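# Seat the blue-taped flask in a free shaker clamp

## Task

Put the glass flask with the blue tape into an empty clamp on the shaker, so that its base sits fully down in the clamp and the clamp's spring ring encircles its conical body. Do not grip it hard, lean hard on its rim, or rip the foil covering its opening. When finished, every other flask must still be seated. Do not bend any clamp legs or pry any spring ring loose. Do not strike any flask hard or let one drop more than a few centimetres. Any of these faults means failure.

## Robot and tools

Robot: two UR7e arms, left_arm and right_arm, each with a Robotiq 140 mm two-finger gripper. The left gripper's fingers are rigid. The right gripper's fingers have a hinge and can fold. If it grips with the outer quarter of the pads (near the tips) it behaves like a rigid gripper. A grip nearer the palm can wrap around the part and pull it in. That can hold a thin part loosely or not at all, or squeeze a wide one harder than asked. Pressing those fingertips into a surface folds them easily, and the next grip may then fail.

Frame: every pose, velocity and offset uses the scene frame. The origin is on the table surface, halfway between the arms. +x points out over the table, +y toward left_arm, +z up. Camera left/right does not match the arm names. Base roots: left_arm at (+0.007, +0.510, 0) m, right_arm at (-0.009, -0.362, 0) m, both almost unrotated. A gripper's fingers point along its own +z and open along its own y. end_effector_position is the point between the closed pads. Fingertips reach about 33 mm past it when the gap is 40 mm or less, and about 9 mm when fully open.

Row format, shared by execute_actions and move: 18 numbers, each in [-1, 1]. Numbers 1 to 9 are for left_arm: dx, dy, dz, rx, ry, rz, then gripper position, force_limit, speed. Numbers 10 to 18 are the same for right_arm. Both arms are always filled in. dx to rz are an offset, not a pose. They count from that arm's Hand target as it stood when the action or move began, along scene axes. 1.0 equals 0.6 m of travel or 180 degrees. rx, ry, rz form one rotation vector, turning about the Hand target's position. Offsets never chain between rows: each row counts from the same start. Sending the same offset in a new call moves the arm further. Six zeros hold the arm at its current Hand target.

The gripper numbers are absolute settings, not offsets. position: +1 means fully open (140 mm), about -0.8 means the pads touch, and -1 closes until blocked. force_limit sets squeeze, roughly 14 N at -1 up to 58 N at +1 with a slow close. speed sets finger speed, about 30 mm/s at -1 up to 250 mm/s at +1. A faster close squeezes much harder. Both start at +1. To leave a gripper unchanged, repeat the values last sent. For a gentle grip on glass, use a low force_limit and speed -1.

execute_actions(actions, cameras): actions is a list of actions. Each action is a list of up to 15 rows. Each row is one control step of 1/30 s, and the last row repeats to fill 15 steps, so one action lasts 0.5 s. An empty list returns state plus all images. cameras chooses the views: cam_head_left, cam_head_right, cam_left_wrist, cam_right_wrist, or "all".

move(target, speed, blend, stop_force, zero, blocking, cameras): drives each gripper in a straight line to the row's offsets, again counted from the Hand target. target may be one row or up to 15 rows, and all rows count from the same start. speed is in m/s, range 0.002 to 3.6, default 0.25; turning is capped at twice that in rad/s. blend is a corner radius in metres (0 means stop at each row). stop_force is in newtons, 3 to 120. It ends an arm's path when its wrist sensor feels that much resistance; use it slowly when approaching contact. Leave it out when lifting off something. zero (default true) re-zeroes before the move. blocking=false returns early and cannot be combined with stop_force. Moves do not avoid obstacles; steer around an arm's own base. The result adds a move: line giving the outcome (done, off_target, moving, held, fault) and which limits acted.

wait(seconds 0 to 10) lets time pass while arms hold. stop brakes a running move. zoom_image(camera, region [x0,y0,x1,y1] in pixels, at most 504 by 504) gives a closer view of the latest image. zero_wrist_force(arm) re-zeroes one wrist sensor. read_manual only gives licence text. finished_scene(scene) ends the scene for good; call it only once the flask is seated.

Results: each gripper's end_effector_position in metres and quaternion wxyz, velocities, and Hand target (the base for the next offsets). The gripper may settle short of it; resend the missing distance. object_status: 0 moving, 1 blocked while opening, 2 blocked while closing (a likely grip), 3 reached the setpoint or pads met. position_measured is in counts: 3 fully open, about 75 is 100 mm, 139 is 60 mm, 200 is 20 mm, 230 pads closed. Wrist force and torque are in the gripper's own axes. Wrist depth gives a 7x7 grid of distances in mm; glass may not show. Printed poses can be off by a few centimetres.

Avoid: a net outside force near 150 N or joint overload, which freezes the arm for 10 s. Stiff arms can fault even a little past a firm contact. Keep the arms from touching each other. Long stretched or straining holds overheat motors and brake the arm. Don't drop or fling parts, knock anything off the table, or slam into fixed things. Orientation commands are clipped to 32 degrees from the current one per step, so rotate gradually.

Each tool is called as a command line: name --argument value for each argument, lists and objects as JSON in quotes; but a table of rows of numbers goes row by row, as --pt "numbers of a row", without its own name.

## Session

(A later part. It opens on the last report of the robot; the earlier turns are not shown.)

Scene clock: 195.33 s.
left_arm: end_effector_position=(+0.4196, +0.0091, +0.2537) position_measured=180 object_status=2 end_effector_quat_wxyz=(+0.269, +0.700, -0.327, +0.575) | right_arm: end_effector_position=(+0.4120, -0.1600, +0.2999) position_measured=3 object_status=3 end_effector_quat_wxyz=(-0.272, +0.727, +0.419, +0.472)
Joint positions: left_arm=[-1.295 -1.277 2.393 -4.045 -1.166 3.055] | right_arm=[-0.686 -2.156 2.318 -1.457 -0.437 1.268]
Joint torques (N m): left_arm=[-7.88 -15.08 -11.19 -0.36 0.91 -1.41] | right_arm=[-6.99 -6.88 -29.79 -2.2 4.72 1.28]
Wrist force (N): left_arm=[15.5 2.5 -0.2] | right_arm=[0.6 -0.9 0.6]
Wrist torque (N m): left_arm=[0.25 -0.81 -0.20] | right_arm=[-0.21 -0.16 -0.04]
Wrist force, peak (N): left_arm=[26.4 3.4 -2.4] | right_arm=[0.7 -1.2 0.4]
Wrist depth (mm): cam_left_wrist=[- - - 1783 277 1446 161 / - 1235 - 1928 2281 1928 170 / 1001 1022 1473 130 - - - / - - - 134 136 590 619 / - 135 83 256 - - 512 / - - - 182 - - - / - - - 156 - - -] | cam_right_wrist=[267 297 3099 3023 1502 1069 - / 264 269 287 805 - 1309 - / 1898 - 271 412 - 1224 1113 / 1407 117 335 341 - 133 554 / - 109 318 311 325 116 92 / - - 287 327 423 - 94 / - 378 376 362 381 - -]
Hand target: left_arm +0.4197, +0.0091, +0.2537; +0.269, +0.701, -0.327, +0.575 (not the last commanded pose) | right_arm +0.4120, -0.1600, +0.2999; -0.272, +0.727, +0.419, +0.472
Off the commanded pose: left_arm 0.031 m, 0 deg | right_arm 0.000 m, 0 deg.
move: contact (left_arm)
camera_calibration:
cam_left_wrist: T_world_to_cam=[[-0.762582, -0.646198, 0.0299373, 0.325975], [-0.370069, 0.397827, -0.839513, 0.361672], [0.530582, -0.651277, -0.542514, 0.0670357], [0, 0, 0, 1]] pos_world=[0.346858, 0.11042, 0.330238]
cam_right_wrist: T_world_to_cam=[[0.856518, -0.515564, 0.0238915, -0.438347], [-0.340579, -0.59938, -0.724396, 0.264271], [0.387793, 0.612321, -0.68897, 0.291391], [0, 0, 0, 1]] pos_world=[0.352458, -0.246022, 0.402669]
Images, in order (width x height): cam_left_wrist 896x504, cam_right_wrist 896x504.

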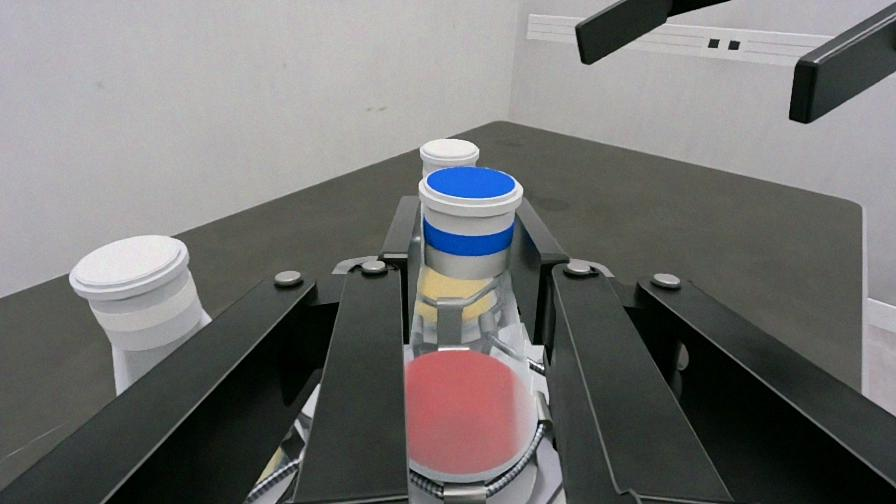

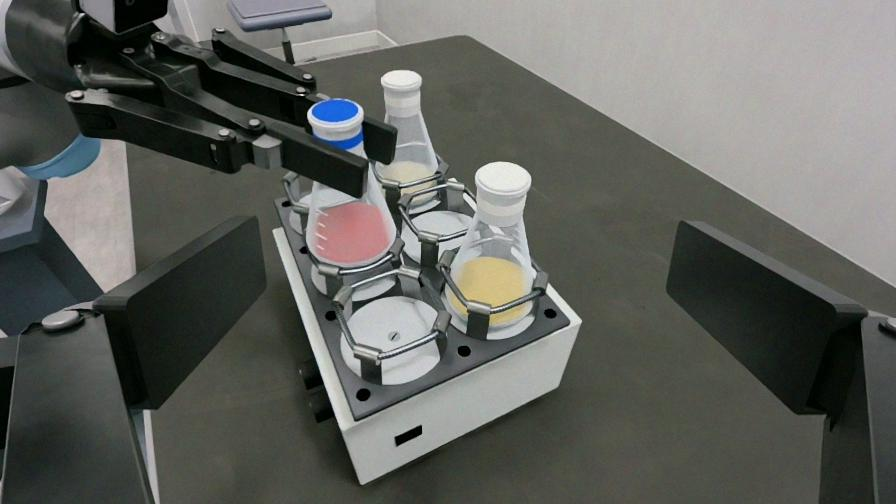

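move --target '[0.0006,-0.0011,0.004,0,0,0,-1,-1,-1,0,0,0,0,0,0,1,1,1]' --speed 0.05

move --target '[0,0,-0.06,0,0,0,-1,-1,-1,0,0,0,0,0,0,1,1,1]' --speed 0.01 --stop_force 28 --cameras '["cam_left_wrist","cam_right_wrist"]'

zoom_image --camera "cam_right_wrist" --region '[260, 90, 460, 310]'

zoom_image --camera "cam_left_wrist" --region '[370, 250, 580, 504]'

Scene clock: 199.87 s.
left_arm: end_effector_position=(+0.4200, +0.0085, +0.2561) position_measured=180 object_status=2 end_effector_quat_wxyz=(+0.269, +0.701, -0.327, +0.575) | right_arm: end_effector_position=(+0.4120, -0.1600, +0.2999) position_measured=3 object_status=3 end_effector_quat_wxyz=(-0.272, +0.727, +0.419, +0.472)
Joint positions: left_arm=[-1.294 -1.283 2.39 -4.035 -1.167 3.055] | right_arm=[-0.686 -2.156 2.318 -1.457 -0.437 1.268]
Joint torques (N m): left_arm=[11.55 -24.97 -14.16 -3.46 -1.34 0.9] | right_arm=[-7.58 -6.95 -29.24 -1.8 5.06 1.22]
Wrist force (N): left_arm=[2.6 2.4 1.2] | right_arm=[0.4 -0.8 0.5]
Wrist torque (N m): left_arm=[0.65 -0.45 -0.18] | right_arm=[-0.20 -0.11 -0.04]
Wrist force, peak (N): left_arm=[15.8 2.3 -0.2] | right_arm=[0.3 -1.2 0.5]
Wrist depth (mm): cam_left_wrist=[919 1083 - - 284 1464 161 / 923 1103 1464 - - - 166 / - - - 134 824 838 - / - 602 103 132 135 - 643 / - - 83 242 - - - / - - - 182 - - - / - - - 159 - - -] | cam_right_wrist=[268 295 2721 - - - 976 / 263 263 266 - - - - / 1827 260 296 397 - 1383 - / - 117 358 341 - 133 1020 / - 109 320 316 333 116 92 / - 427 295 329 - - 94 / - 368 378 380 - - -]
Hand target: left_arm +0.4200, +0.0085, +0.2561; +0.269, +0.701, -0.327, +0.575 | right_arm +0.4120, -0.1600, +0.2999; -0.272, +0.727, +0.419, +0.472
Off the commanded pose: left_arm 0.000 m, 0 deg | right_arm 0.000 m, 0 deg.
move: done

Scene clock: 201.23 s.
left_arm: end_effector_position=(+0.4200, +0.0085, +0.2529) position_measured=180 object_status=2 end_effector_quat_wxyz=(+0.269, +0.700, -0.327, +0.575) | right_arm: end_effector_position=(+0.4120, -0.1600, +0.2999) position_measured=3 object_status=3 end_effector_quat_wxyz=(-0.272, +0.727, +0.419, +0.472)
Joint positions: left_arm=[-1.294 -1.273 2.392 -4.048 -1.167 3.055] | right_arm=[-0.686 -2.156 2.318 -1.457 -0.437 1.268]
Joint torques (N m): left_arm=[10.83 -10.43 -7.58 2.53 2.03 0.47] | right_arm=[-7.74 -6.47 -29.55 -1.84 4.99 1.17]
Wrist force (N): left_arm=[24.4 7.2 0.2] | right_arm=[0.4 -1.0 0.2]
Wrist torque (N m): left_arm=[0.57 -0.80 -0.25] | right_arm=[-0.23 -0.13 -0.04]
Wrist force, peak (N): left_arm=[33.3 7.5 -2.1] | right_arm=[0.5 -1.3 0.5]
Wrist depth (mm): cam_left_wrist=[- 1186 - - 281 1581 164 / - - - - - 1581 169 / - - 821 133 812 - - / - 597 597 132 135 619 629 / 449 - 83 - - - 521 / - - - 189 - - - / - - - 157 - - -] | cam_right_wrist=[268 297 2499 - 1530 - - / 266 268 290 - - 1324 - / 1800 656 273 408 671 - 1103 / 1666 118 331 339 - 133 - / - 109 318 311 323 116 92 / - - 293 329 - 408 94 / - 373 - 362 - 396 -]
Hand target: left_arm +0.4200, +0.0085, +0.2529; +0.269, +0.700, -0.326, +0.575 (not the last commanded pose) | right_arm +0.4120, -0.1600, +0.2999; -0.272, +0.727, +0.419, +0.472
Off the commanded pose: left_arm 0.033 m, 0 deg | right_arm 0.000 m, 0 deg.
move: contact (left_arm)
camera_calibration:
cam_left_wrist: T_world_to_cam=[[-0.762544, -0.646228, 0.0302637, 0.325798], [-0.369992, 0.397258, -0.839816, 0.361521], [0.530691, -0.651594, -0.542026, 0.0658335], [0, 0, 0, 1]] pos_world=[0.347258, 0.10982, 0.329435]
cam_right_wrist: T_world_to_cam=[[0.856518, -0.515564, 0.0238915, -0.438347], [-0.340579, -0.59938, -0.724396, 0.264271], [0.387793, 0.612321, -0.68897, 0.291391], [0, 0, 0, 1]] pos_world=[0.352458, -0.246022, 0.402669]
Images, in order (width x height): cam_left_wrist 896x504, cam_right_wrist 896x504.

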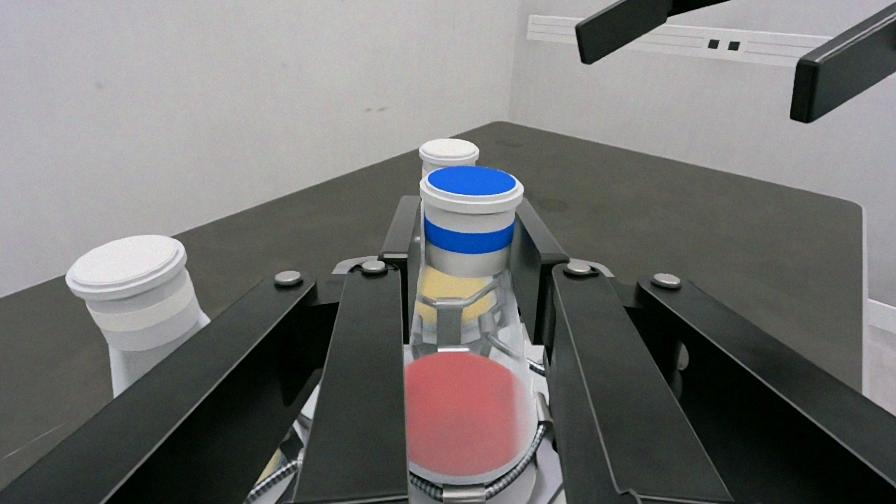

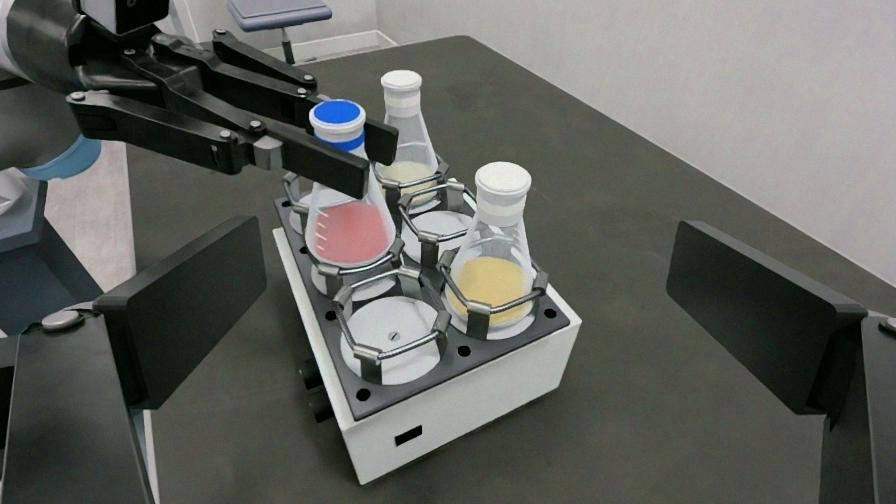

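Scaled by 2.291 from the camera's 896x504 image, which has a finer 1280x720 frame.

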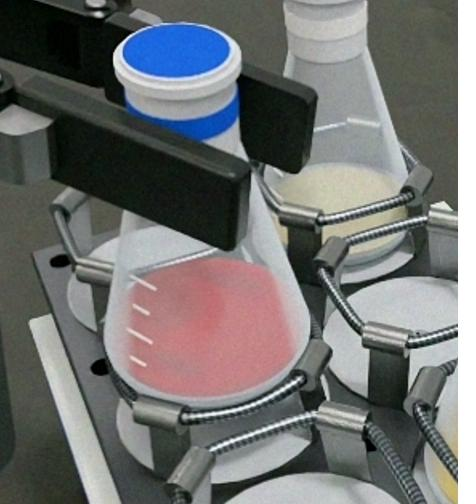

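Scaled by 1.984 from the camera's 896x504 image, which has a finer 1280x720 frame.

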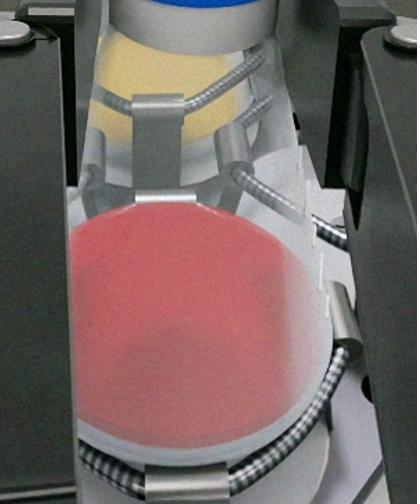

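move --pt "0 0 0.012 0 0 0 -1 -1 -1 0 0 0 0 0 0 1 1 1" --pt "-0.0018 -0.0017 0.012 -0.0064 -0.0054 0 -1 -1 -1 0 0 0 0 0 0 1 1 1" --speed 0.05 --cameras '["cam_left_wrist","cam_right_wrist"]'

zoom_image --camera "cam_right_wrist" --region '[260, 90, 460, 310]'

move --target '[0,0,-0.06,0,0,0,-1,-1,-1,0,0,0,0,0,0,1,1,1]' --speed 0.01 --stop_force 15 --cameras '["cam_left_wrist","cam_right_wrist"]'

zoom_image --camera "cam_right_wrist" --region '[260, 90, 460, 310]'

zoom_image --camera "cam_left_wrist" --region '[370, 250, 580, 504]'

Scene clock: 206.90 s.
left_arm: end_effector_position=(+0.4189, +0.0074, +0.2601) position_measured=180 object_status=2 end_effector_quat_wxyz=(+0.273, +0.693, -0.323, +0.584) | right_arm: end_effector_position=(+0.4120, -0.1600, +0.2999) position_measured=3 object_status=3 end_effector_quat_wxyz=(-0.272, +0.727, +0.419, +0.472)
Joint positions: left_arm=[-1.3 -1.266 2.389 -4.079 -1.159 3.065] | right_arm=[-0.686 -2.156 2.318 -1.457 -0.437 1.268]
Joint torques (N m): left_arm=[5.7 -28.5 -7.6 -3.56 -1.36 -1.64] | right_arm=[-7.86 -6.27 -29.29 -1.99 5 1.2]
Wrist force (N): left_arm=[2.0 3.0 1.9] | right_arm=[0.5 -1.0 0.5]
Wrist torque (N m): left_arm=[0.69 -0.67 -0.19] | right_arm=[-0.22 -0.12 -0.04]
Wrist force, peak (N): left_arm=[24.9 7.0 0.2] | right_arm=[0.5 -1.2 0.6]
Wrist depth (mm): cam_left_wrist=[- - - 1853 285 1464 166 / - - 1492 - - - 171 / 956 1186 - 134 829 - - / - - 113 132 610 638 688 / - - 83 256 - - 545 / - - - 176 - - 1371 / - - - 159 - - -] | cam_right_wrist=[266 291 2058 - - - 1055 / 260 260 264 357 - - - / 678 258 340 406 - - 1065 / 1724 127 328 343 - 132 - / - 109 326 310 355 116 92 / - 416 308 330 420 - 95 / - 379 341 380 394 - -]
Hand target: left_arm +0.4189, +0.0074, +0.2601; +0.273, +0.693, -0.323, +0.584 | right_arm +0.4120, -0.1600, +0.2999; -0.272, +0.727, +0.419, +0.472
Off the commanded pose: left_arm 0.000 m, 0 deg | right_arm 0.000 m, 0 deg.
move: done
camera_calibration:
cam_left_wrist: T_world_to_cam=[[-0.763155, -0.645511, 0.0301702, 0.324275], [-0.355542, 0.380437, -0.853732, 0.365186], [0.539615, -0.662256, -0.519839, 0.0601137], [0, 0, 0, 1]] pos_world=[0.344873, 0.110204, 0.333237]
cam_right_wrist: T_world_to_cam=[[0.856518, -0.515564, 0.0238915, -0.438347], [-0.340579, -0.59938, -0.724396, 0.264271], [0.387793, 0.612321, -0.68897, 0.291391], [0, 0, 0, 1]] pos_world=[0.352458, -0.246022, 0.402669]
Images, in order (width x height): cam_left_wrist 896x504, cam_right_wrist 896x504.

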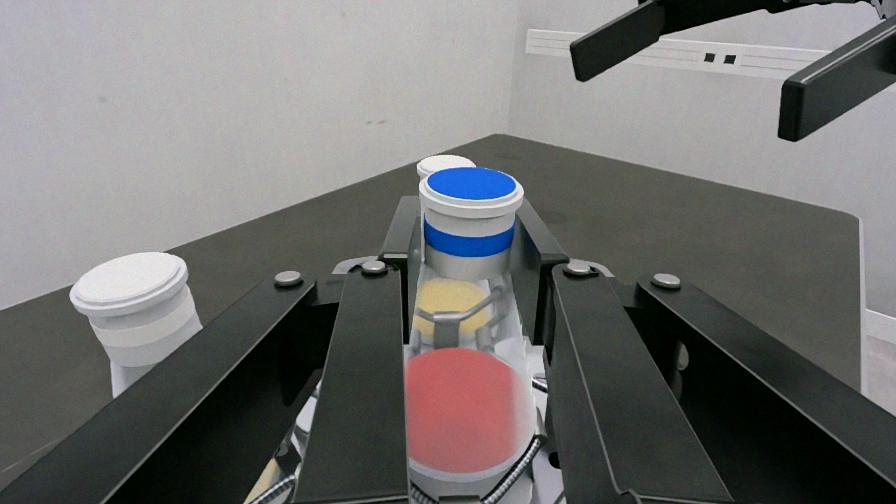

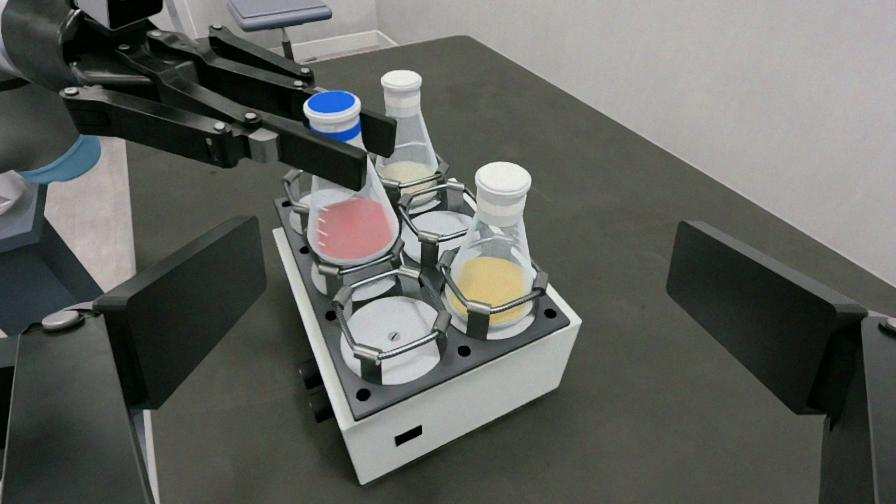

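Scaled by 2.291 from the camera's 896x504 image, which has a finer 1280x720 frame.

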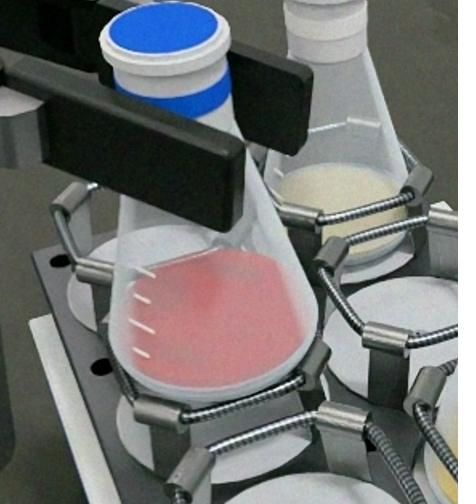

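Scene clock: 208.53 s.
left_arm: end_effector_position=(+0.4190, +0.0075, +0.2545) position_measured=180 object_status=2 end_effector_quat_wxyz=(+0.274, +0.693, -0.323, +0.584) | right_arm: end_effector_position=(+0.4120, -0.1600, +0.2999) position_measured=3 object_status=3 end_effector_quat_wxyz=(-0.272, +0.727, +0.419, +0.472)
Joint positions: left_arm=[-1.3 -1.248 2.391 -4.1 -1.159 3.065] | right_arm=[-0.686 -2.156 2.318 -1.457 -0.437 1.268]
Joint torques (N m): left_arm=[3.22 -30.11 -16.47 -2.96 -1.39 -1.49] | right_arm=[-7.92 -7 -29.76 -2.09 4.95 0.93]
Wrist force (N): left_arm=[7.3 -0.2 0.6] | right_arm=[0.3 -1.1 0.3]
Wrist torque (N m): left_arm=[0.87 -0.81 0.11] | right_arm=[-0.26 -0.12 -0.04]
Wrist force, peak (N): left_arm=[18.1 -3.7 -0.5] | right_arm=[0.5 -1.1 0.5]
Wrist depth (mm): cam_left_wrist=[- 997 1363 - 282 1492 163 / 909 - 1898 - - - 168 / - - 1636 133 - 838 - / - - - 133 135 650 638 / - - 83 251 - - 527 / - - - 175 - - - / - - - 157 - - -] | cam_right_wrist=[270 314 2401 - - 1841 - / 268 268 280 - - - - / 620 256 271 393 - - 1098 / 1689 117 330 336 - 133 1065 / - 109 328 310 356 116 92 / - - 289 327 392 - 94 / - - - - 399 - -]
Hand target: left_arm +0.4190, +0.0074, +0.2545; +0.274, +0.693, -0.323, +0.584 (not the last commanded pose) | right_arm +0.4120, -0.1600, +0.2999; -0.272, +0.727, +0.419, +0.472
Off the commanded pose: left_arm 0.030 m, 0 deg | right_arm 0.000 m, 0 deg.
move: contact (left_arm)
camera_calibration:
cam_left_wrist: T_world_to_cam=[[-0.763066, -0.645606, 0.0303863, 0.324417], [-0.355556, 0.380056, -0.853895, 0.360466], [0.539732, -0.662382, -0.519557, 0.0571494], [0, 0, 0, 1]] pos_world=[0.344872, 0.110303, 0.327635]
cam_right_wrist: T_world_to_cam=[[0.856518, -0.515564, 0.0238915, -0.438347], [-0.340579, -0.59938, -0.724396, 0.264271], [0.387793, 0.612321, -0.68897, 0.291391], [0, 0, 0, 1]] pos_world=[0.352458, -0.246022, 0.402669]
Images, in order (width x height): cam_left_wrist 896x504, cam_right_wrist 896x504.

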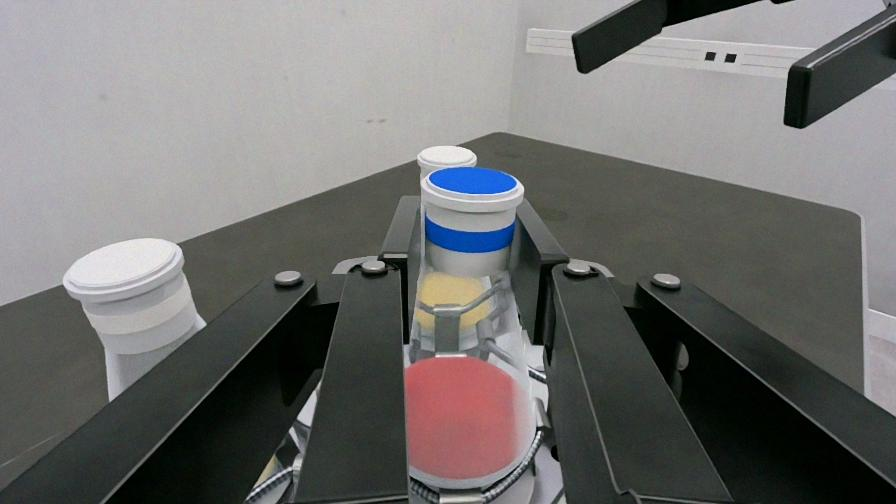

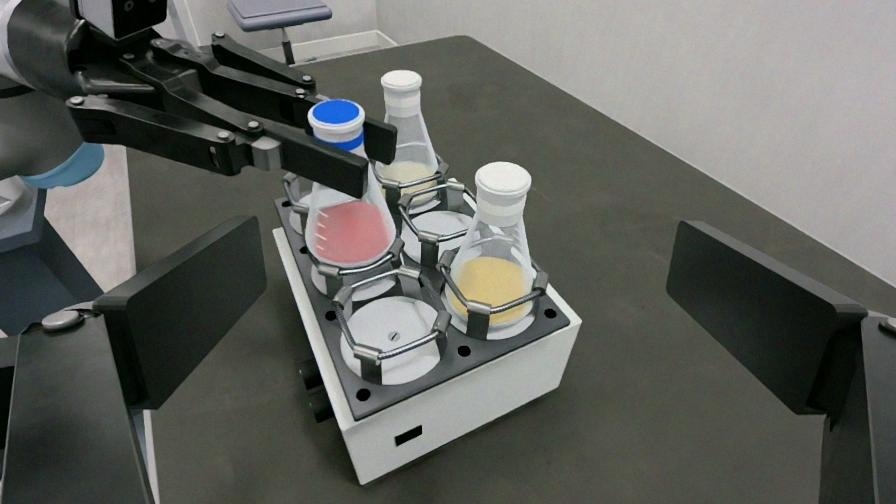

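Scaled by 2.291 from the camera's 896x504 image, which has a finer 1280x720 frame.

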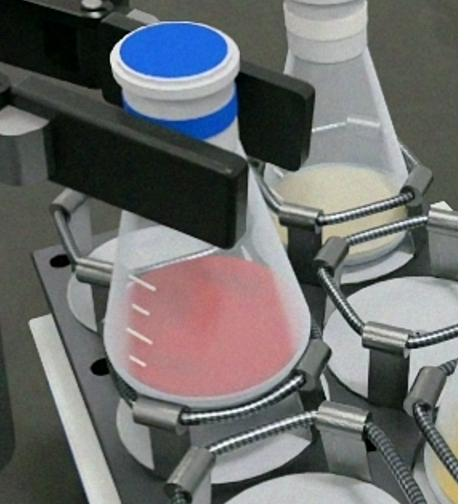

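Scaled by 1.984 from the camera's 896x504 image, which has a finer 1280x720 frame.

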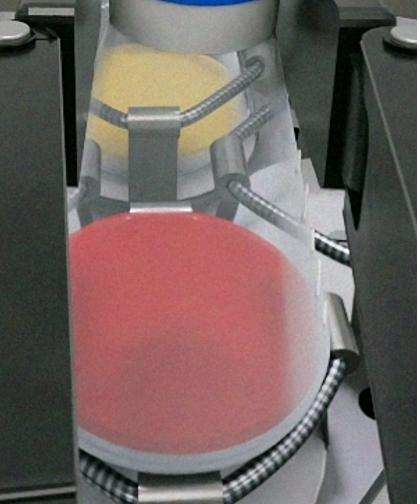

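move --pt "0 0 0.012 0 0 0 -1 -1 -1 0 0 0 0 0 0 1 1 1" --pt "-0.0009 0.0035 0.012 0 0 0 -1 -1 -1 0 0 0 0 0 0 1 1 1" --speed 0.05

move --target '[0,0,-0.06,0,0,0,-1,-1,-1,0,0,0,0,0,0,1,1,1]' --speed 0.01 --stop_force 20 --cameras '["cam_left_wrist","cam_right_wrist"]'

zoom_image --camera "cam_right_wrist" --region '[260, 90, 460, 310]'

zoom_image --camera "cam_left_wrist" --region '[370, 250, 580, 504]'

Scene clock: 212.73 s.
left_arm: end_effector_position=(+0.4183, +0.0095, +0.2618) position_measured=180 object_status=2 end_effector_quat_wxyz=(+0.274, +0.693, -0.323, +0.584) | right_arm: end_effector_position=(+0.4120, -0.1600, +0.2999) position_measured=3 object_status=3 end_effector_quat_wxyz=(-0.272, +0.727, +0.419, +0.472)
Joint positions: left_arm=[-1.3 -1.274 2.394 -4.077 -1.159 3.065] | right_arm=[-0.686 -2.156 2.318 -1.457 -0.437 1.268]
Joint torques (N m): left_arm=[9.16 -18.22 -17.36 -2.36 -1.15 0.3] | right_arm=[-8.51 -5.4 -29.25 -1.92 4.95 1.19]
Wrist force (N): left_arm=[0.5 2.9 1.9] | right_arm=[0.4 -1.0 0.4]
Wrist torque (N m): left_arm=[0.64 -0.41 -0.18] | right_arm=[-0.23 -0.12 -0.04]
Wrist force, peak (N): left_arm=[8.7 -0.8 0.4] | right_arm=[0.7 -1.2 0.7]
Wrist depth (mm): cam_left_wrist=[- - 1348 - 285 1520 169 / 949 - - - 2118 - 175 / 941 1268 - 134 - - - / - 663 - 132 122 - - / - - 83 271 - 537 1540 / - - - 175 - - - / - - - 160 - - -] | cam_right_wrist=[266 293 2267 2075 1611 - 987 / 260 258 263 - - 1256 - / 1869 684 336 404 - 675 - / 1737 117 324 338 - 133 - / - 109 329 311 335 115 92 / - 412 303 330 - - 94 / - 379 361 381 - - -]
Hand target: left_arm +0.4184, +0.0095, +0.2617; +0.274, +0.693, -0.323, +0.584 | right_arm +0.4120, -0.1600, +0.2999; -0.272, +0.727, +0.419, +0.472
Off the commanded pose: left_arm 0.000 m, 0 deg | right_arm 0.000 m, 0 deg.
move: done

Scene clock: 214.60 s.
left_arm: end_effector_position=(+0.4184, +0.0095, +0.2538) position_measured=180 object_status=2 end_effector_quat_wxyz=(+0.274, +0.693, -0.323, +0.584) | right_arm: end_effector_position=(+0.4120, -0.1600, +0.2999) position_measured=3 object_status=3 end_effector_quat_wxyz=(-0.272, +0.727, +0.419, +0.472)
Joint positions: left_arm=[-1.3 -1.249 2.397 -4.106 -1.159 3.065] | right_arm=[-0.686 -2.156 2.318 -1.457 -0.437 1.268]
Joint torques (N m): left_arm=[10.36 -17.36 -10.27 0.16 0.34 0.37] | right_arm=[-7.25 -5.25 -29.4 -1.91 4.99 1.32]
Wrist force (N): left_arm=[16.2 2.3 3.8] | right_arm=[0.5 -1.2 0.3]
Wrist torque (N m): left_arm=[0.63 -0.63 -0.09] | right_arm=[-0.28 -0.15 -0.03]
Wrist force, peak (N): left_arm=[24.6 2.7 4.7] | right_arm=[0.5 -1.2 0.3]
Wrist depth (mm): cam_left_wrist=[909 895 - - 290 1492 165 / 1014 - 1282 - - - 171 / 1005 - 1550 132 838 815 - / - - 621 133 121 - - / - 135 83 254 - 524 - / - - - 182 - - - / - - - 157 - - -] | cam_right_wrist=[270 316 2288 2007 - - - / 270 270 282 - - 1360 - / 628 - 270 402 - 1128 - / 1737 117 331 338 - 133 - / - 109 329 311 327 116 92 / - 396 297 316 - - 94 / - 372 371 - 381 385 -]
Hand target: left_arm +0.4184, +0.0095, +0.2538; +0.274, +0.693, -0.323, +0.584 (not the last commanded pose) | right_arm +0.4120, -0.1600, +0.2999; -0.272, +0.727, +0.419, +0.472
Off the commanded pose: left_arm 0.028 m, 0 deg | right_arm 0.000 m, 0 deg.
move: contact (left_arm)
camera_calibration:
cam_left_wrist: T_world_to_cam=[[-0.763039, -0.64563, 0.0305689, 0.32541], [-0.355492, 0.3797, -0.854081, 0.358932], [0.539813, -0.662564, -0.519241, 0.058401], [0, 0, 0, 1]] pos_world=[0.344372, 0.112503, 0.326933]
cam_right_wrist: T_world_to_cam=[[0.856518, -0.515564, 0.0238915, -0.438347], [-0.340579, -0.59938, -0.724396, 0.264271], [0.387793, 0.612321, -0.68897, 0.291391], [0, 0, 0, 1]] pos_world=[0.352458, -0.246022, 0.402669]
Images, in order (width x height): cam_left_wrist 896x504, cam_right_wrist 896x504.

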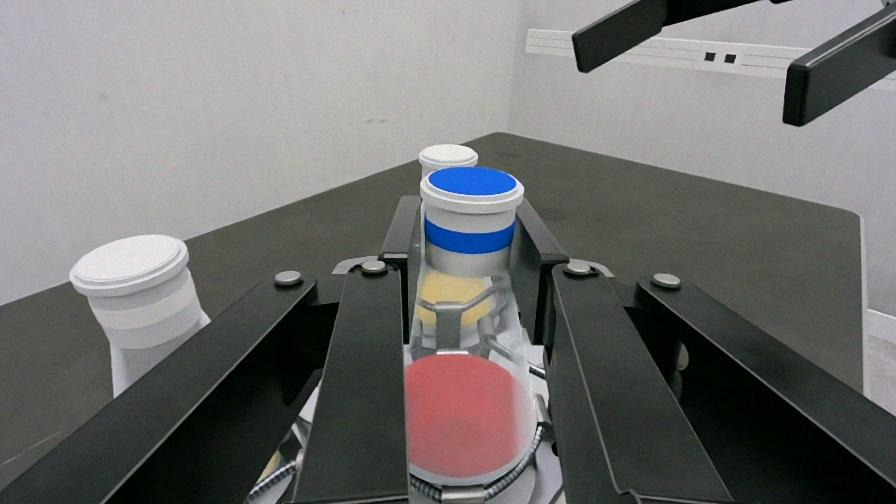

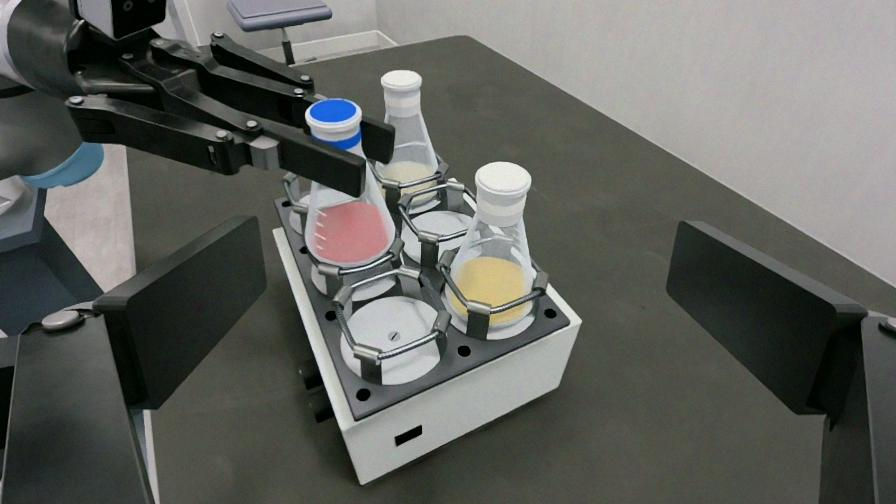

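Scaled by 2.291 from the camera's 896x504 image, which has a finer 1280x720 frame.

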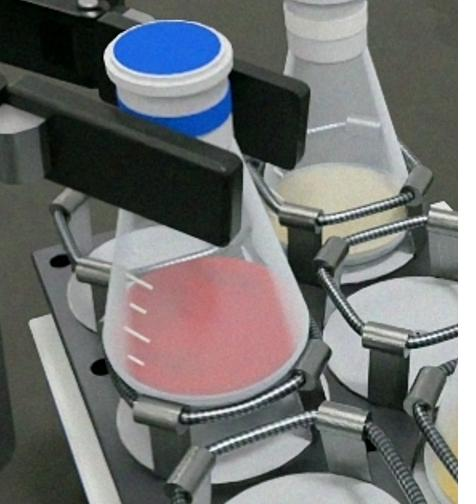

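Scaled by 1.984 from the camera's 896x504 image, which has a finer 1280x720 frame.

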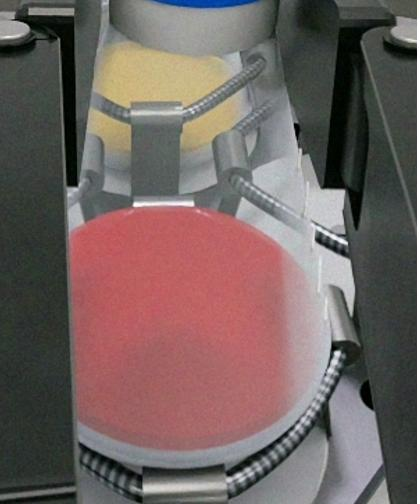

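move --pt "0 0 0.01 0 0 0 -1 -1 -1 0 0 0 0 0 0 1 1 1" --pt "0.0013 -0.0018 0.01 0 0 0 -1 -1 -1 0 0 0 0 0 0 1 1 1" --speed 0.05

move --target '[0,0,-0.06,0,0,0,-1,-1,-1,0,0,0,0,0,0,1,1,1]' --speed 0.01 --stop_force 33 --cameras '["cam_left_wrist","cam_right_wrist"]'

zoom_image --camera "cam_right_wrist" --region '[260, 90, 460, 310]'

zoom_image --camera "cam_left_wrist" --region '[370, 250, 580, 504]'

Scene clock: 216.80 s.
left_arm: end_effector_position=(+0.4193, +0.0084, +0.2598) position_measured=180 object_status=2 end_effector_quat_wxyz=(+0.274, +0.693, -0.323, +0.584) | right_arm: end_effector_position=(+0.4120, -0.1600, +0.2999) position_measured=3 object_status=3 end_effector_quat_wxyz=(-0.272, +0.727, +0.419, +0.472)
Joint positions: left_arm=[-1.298 -1.266 2.391 -4.083 -1.16 3.066] | right_arm=[-0.686 -2.156 2.318 -1.457 -0.437 1.268]
Joint torques (N m): left_arm=[-0.9 -34.09 -5.5 -3.59 0.47 0.97] | right_arm=[-7.89 -5.36 -28.22 -1.99 5.02 1.27]
Wrist force (N): left_arm=[-0.7 1.8 2.1] | right_arm=[0.2 -0.9 0.4]
Wrist torque (N m): left_arm=[0.42 -0.14 -0.20] | right_arm=[-0.21 -0.10 -0.04]
Wrist force, peak (N): left_arm=[17.0 2.2 3.7] | right_arm=[0.3 -1.3 0.5]
Wrist depth (mm): cam_left_wrist=[- 1163 1325 - 295 1492 166 / 923 1050 - - - - 170 / - - 1511 123 - - - / 1018 - 629 132 121 - - / - - 83 270 - - 499 / - - - 182 - - 1348 / - - - 163 - - -] | cam_right_wrist=[266 292 2354 - - 1243 - / 261 262 264 358 819 1376 - / 676 - 338 406 714 - - / 1787 117 326 336 - 133 - / - 109 329 310 325 116 92 / - - 299 330 - - 95 / - - 374 - - 386 -]
Hand target: left_arm +0.4192, +0.0085, +0.2598; +0.274, +0.693, -0.323, +0.584 | right_arm +0.4120, -0.1600, +0.2999; -0.272, +0.727, +0.419, +0.472
Off the commanded pose: left_arm 0.000 m, 0 deg | right_arm 0.000 m, 0 deg.
move: done

Scene clock: 218.57 s.
left_arm: end_effector_position=(+0.4192, +0.0085, +0.2526) position_measured=180 object_status=2 end_effector_quat_wxyz=(+0.274, +0.692, -0.323, +0.584) | right_arm: end_effector_position=(+0.4120, -0.1600, +0.2999) position_measured=3 object_status=3 end_effector_quat_wxyz=(-0.272, +0.727, +0.419, +0.472)
Joint positions: left_arm=[-1.299 -1.242 2.394 -4.11 -1.16 3.066] | right_arm=[-0.686 -2.156 2.318 -1.457 -0.437 1.268]
Joint torques (N m): left_arm=[-5.79 -10.81 -5.57 2.8 -0.13 -0.02] | right_arm=[-7.56 -4.79 -29.76 -2.05 4.9 1.05]
Wrist force (N): left_arm=[25.2 4.6 3.6] | right_arm=[0.3 -1.0 0.3]
Wrist torque (N m): left_arm=[0.43 -0.55 -0.19] | right_arm=[-0.23 -0.12 -0.04]
Wrist force, peak (N): left_arm=[34.9 4.2 1.8] | right_arm=[0.4 -1.3 0.2]
Wrist depth (mm): cam_left_wrist=[892 1210 - - 284 1540 164 / 885 1140 - 1757 - - 172 / - - - 134 - - 1325 / - - 655 133 122 678 719 / - - 83 241 - - 494 / - - - 181 - - - / - - - 158 - - -] | cam_right_wrist=[271 309 2310 2058 1913 - - / 272 271 283 - 1580 1212 - / 626 267 272 409 - 1237 1088 / 1762 117 338 341 - 132 603 / - 109 332 310 312 116 92 / - 430 292 330 466 - 95 / - 378 - 383 - 381 -]
Hand target: left_arm +0.4192, +0.0085, +0.2526; +0.274, +0.692, -0.323, +0.584 (not the last commanded pose) | right_arm +0.4120, -0.1600, +0.2999; -0.272, +0.727, +0.419, +0.472
Off the commanded pose: left_arm 0.029 m, 0 deg | right_arm 0.000 m, 0 deg.
move: contact (left_arm)
camera_calibration:
cam_left_wrist: T_world_to_cam=[[-0.76303, -0.645627, 0.0308429, 0.325257], [-0.355314, 0.379108, -0.854417, 0.358636], [0.539942, -0.662905, -0.518671, 0.0563712], [0, 0, 0, 1]] pos_world=[0.345172, 0.111402, 0.325631]
cam_right_wrist: T_world_to_cam=[[0.856518, -0.515564, 0.0238915, -0.438347], [-0.340579, -0.59938, -0.724396, 0.264271], [0.387793, 0.612321, -0.68897, 0.291391], [0, 0, 0, 1]] pos_world=[0.352458, -0.246022, 0.402669]
Images, in order (width x height): cam_left_wrist 896x504, cam_right_wrist 896x504.

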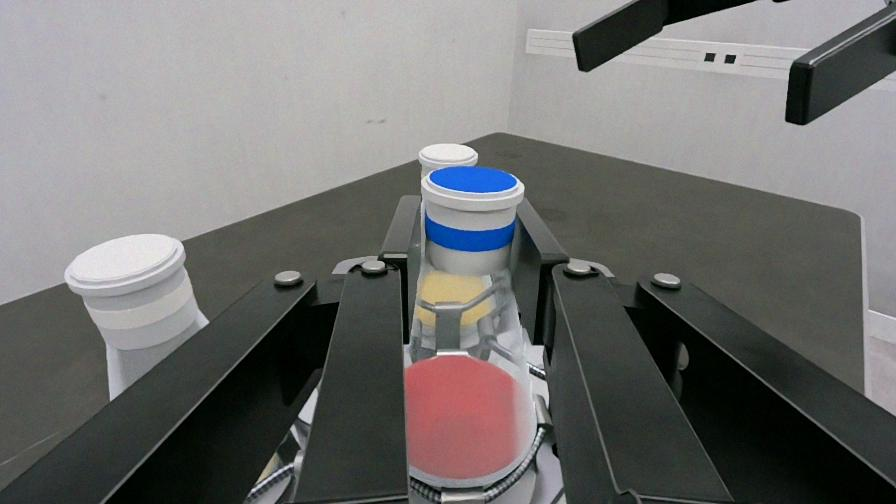

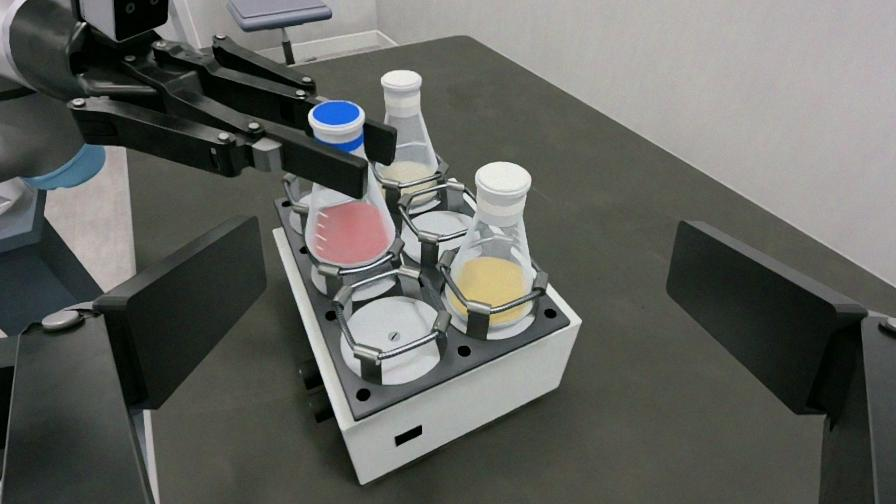

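Scaled by 2.291 from the camera's 896x504 image, which has a finer 1280x720 frame.

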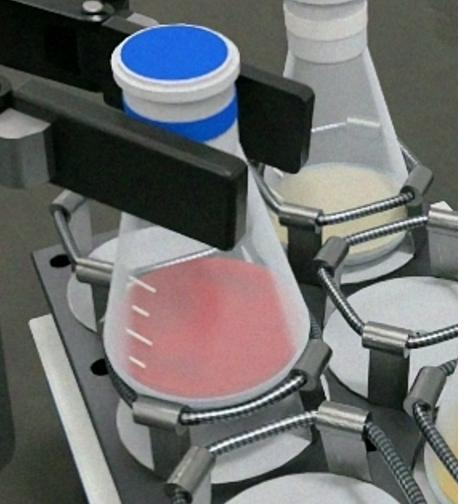

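Scaled by 1.984 from the camera's 896x504 image, which has a finer 1280x720 frame.

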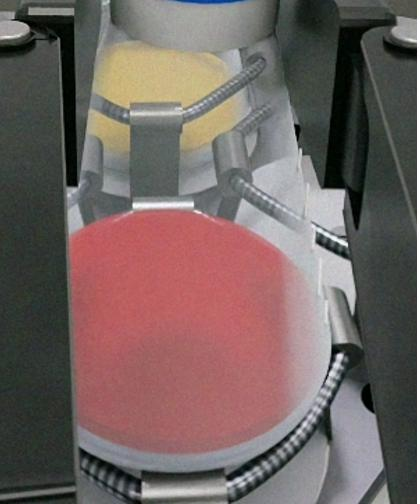

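move --pt "0 0 0.01 0 0 0 -1 -1 -1 0 0 0 0 0 0 1 1 1" --pt "-0.0027 0.0032 0.01 0 0 0 -1 -1 -1 0 0 0 0 0 0 1 1 1" --speed 0.05

move --target '[0,0,-0.06,0,0,0,-1,-1,-1,0,0,0,0,0,0,1,1,1]' --speed 0.01 --stop_force 42 --cameras '["cam_left_wrist","cam_right_wrist"]'

zoom_image --camera "cam_right_wrist" --region '[260, 90, 460, 310]'

zoom_image --camera "cam_left_wrist" --region '[370, 250, 580, 504]'

Scene clock: 222.43 s.
left_arm: end_effector_position=(+0.4176, +0.0104, +0.2587) position_measured=180 object_status=2 end_effector_quat_wxyz=(+0.274, +0.692, -0.323, +0.584) | right_arm: end_effector_position=(+0.4120, -0.1600, +0.2999) position_measured=3 object_status=3 end_effector_quat_wxyz=(-0.272, +0.727, +0.419, +0.472)
Joint positions: left_arm=[-1.302 -1.266 2.399 -4.091 -1.157 3.065] | right_arm=[-0.686 -2.156 2.318 -1.457 -0.437 1.268]
Joint torques (N m): left_arm=[1.98 -19.19 -18.72 -2.13 -1.13 -1.19] | right_arm=[-8.1 -5.45 -29.84 -2.36 4.99 1.14]
Wrist force (N): left_arm=[-0.5 1.3 1.0] | right_arm=[0.3 -1.1 0.3]
Wrist torque (N m): left_arm=[0.31 -0.19 -0.13] | right_arm=[-0.25 -0.09 -0.04]
Wrist force, peak (N): left_arm=[26.1 4.5 3.2] | right_arm=[0.9 -1.2 0.3]
Wrist depth (mm): cam_left_wrist=[- 988 - 1770 287 289 168 / - - - 1770 - - 173 / - - 1318 133 - - - / 1005 - - 132 580 - - / 462 135 83 257 - - 1501 / - - - - - - 1363 / - - - 163 - - -] | cam_right_wrist=[271 294 2093 - 1466 1475 987 / 262 266 267 - - 1249 1079 / 628 658 342 405 - - - / 1762 117 330 340 - 132 - / - 109 337 310 333 116 92 / - 414 309 316 - - 94 / - 379 372 372 380 - -]
Hand target: left_arm +0.4176, +0.0104, +0.2586; +0.274, +0.692, -0.323, +0.584 | right_arm +0.4120, -0.1600, +0.2999; -0.272, +0.727, +0.419, +0.472
Off the commanded pose: left_arm 0.000 m, 0 deg | right_arm 0.000 m, 0 deg.
move: done

Scene clock: 223.90 s.
left_arm: end_effector_position=(+0.4176, +0.0104, +0.2538) position_measured=180 object_status=2 end_effector_quat_wxyz=(+0.274, +0.692, -0.322, +0.585) | right_arm: end_effector_position=(+0.4120, -0.1600, +0.2999) position_measured=3 object_status=3 end_effector_quat_wxyz=(-0.272, +0.727, +0.419, +0.472)
Joint positions: left_arm=[-1.302 -1.249 2.401 -4.11 -1.157 3.065] | right_arm=[-0.686 -2.156 2.318 -1.457 -0.437 1.268]
Joint torques (N m): left_arm=[5.68 -4.77 2.03 7.95 -1.73 -1.21] | right_arm=[-8.15 -4.1 -29.08 -2.07 5.14 1.03]
Wrist force (N): left_arm=[39.7 -0.4 14.1] | right_arm=[0.4 -1.0 0.5]
Wrist torque (N m): left_arm=[0.28 -0.62 -0.05] | right_arm=[-0.23 -0.11 -0.04]
Wrist force, peak (N): left_arm=[47.0 -0.4 16.3] | right_arm=[0.2 -1.2 0.5]
Wrist depth (mm): cam_left_wrist=[- 1078 - - 288 1464 167 / 953 1103 1174 - 1944 - 172 / 1083 1045 - 129 - 898 - / - 618 104 134 136 - 629 / - - 83 241 - - 525 / - - - 180 - - - / - - - 156 - - -] | cam_right_wrist=[271 316 2354 - - 1230 - / 269 268 289 856 808 - - / 633 628 273 410 - - - / 1800 117 327 343 582 133 - / - 109 325 318 318 116 92 / - - 295 327 415 - 95 / - - - - 380 - -]
Hand target: left_arm +0.4176, +0.0104, +0.2538; +0.274, +0.692, -0.322, +0.585 (not the last commanded pose) | right_arm +0.4120, -0.1600, +0.2999; -0.272, +0.727, +0.419, +0.472
Off the commanded pose: left_arm 0.031 m, 0 deg | right_arm 0.000 m, 0 deg.
move: contact (left_arm)
camera_calibration:
cam_left_wrist: T_world_to_cam=[[-0.763039, -0.645599, 0.0311933, 0.325103], [-0.355155, 0.37846, -0.854771, 0.358345], [0.540034, -0.663302, -0.518067, 0.0589994], [0, 0, 0, 1]] pos_world=[0.343472, 0.113401, 0.326728]
cam_right_wrist: T_world_to_cam=[[0.856518, -0.515564, 0.0238915, -0.438347], [-0.340579, -0.59938, -0.724396, 0.264271], [0.387793, 0.612321, -0.68897, 0.291391], [0, 0, 0, 1]] pos_world=[0.352458, -0.246022, 0.402669]
Images, in order (width x height): cam_left_wrist 896x504, cam_right_wrist 896x504.

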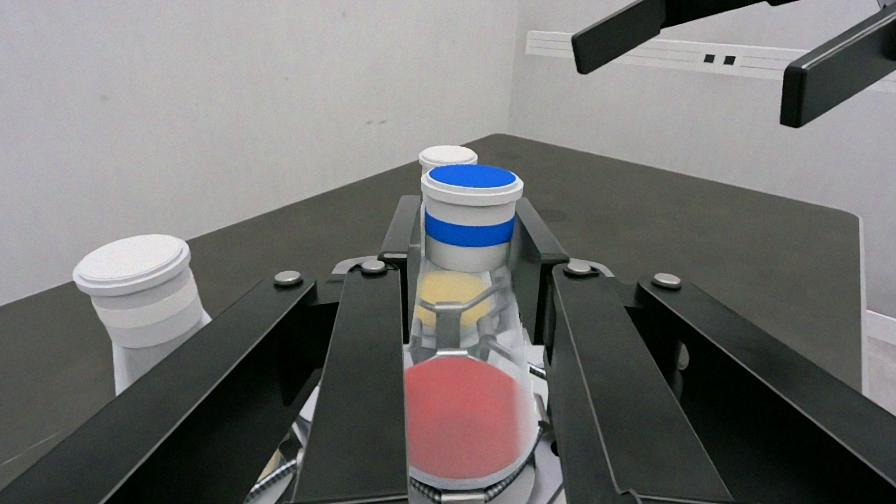

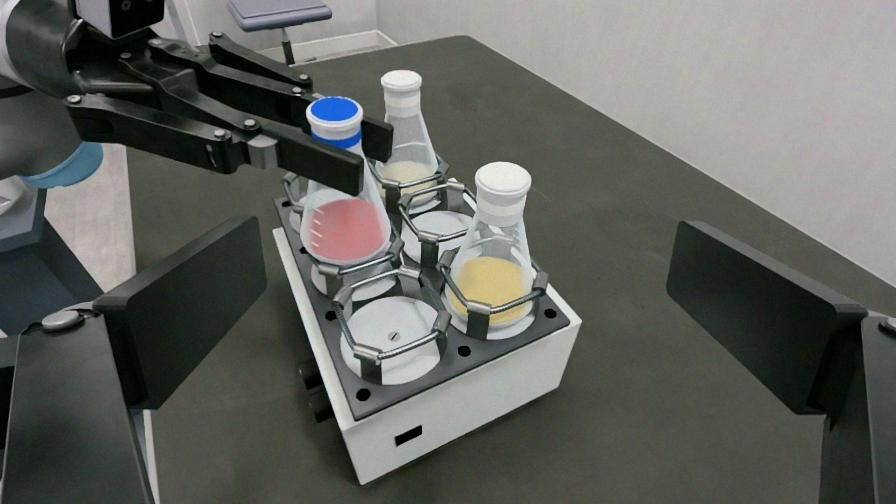

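Scaled by 2.291 from the camera's 896x504 image, which has a finer 1280x720 frame.

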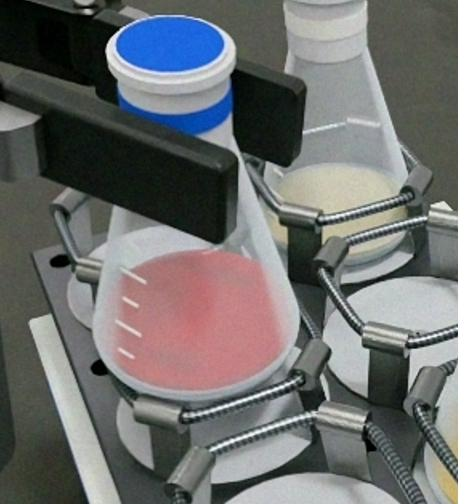

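Scaled by 1.984 from the camera's 896x504 image, which has a finer 1280x720 frame.

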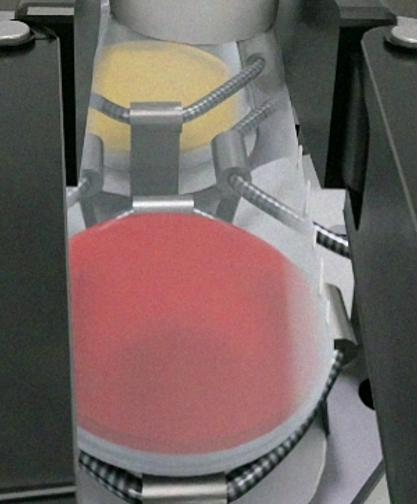

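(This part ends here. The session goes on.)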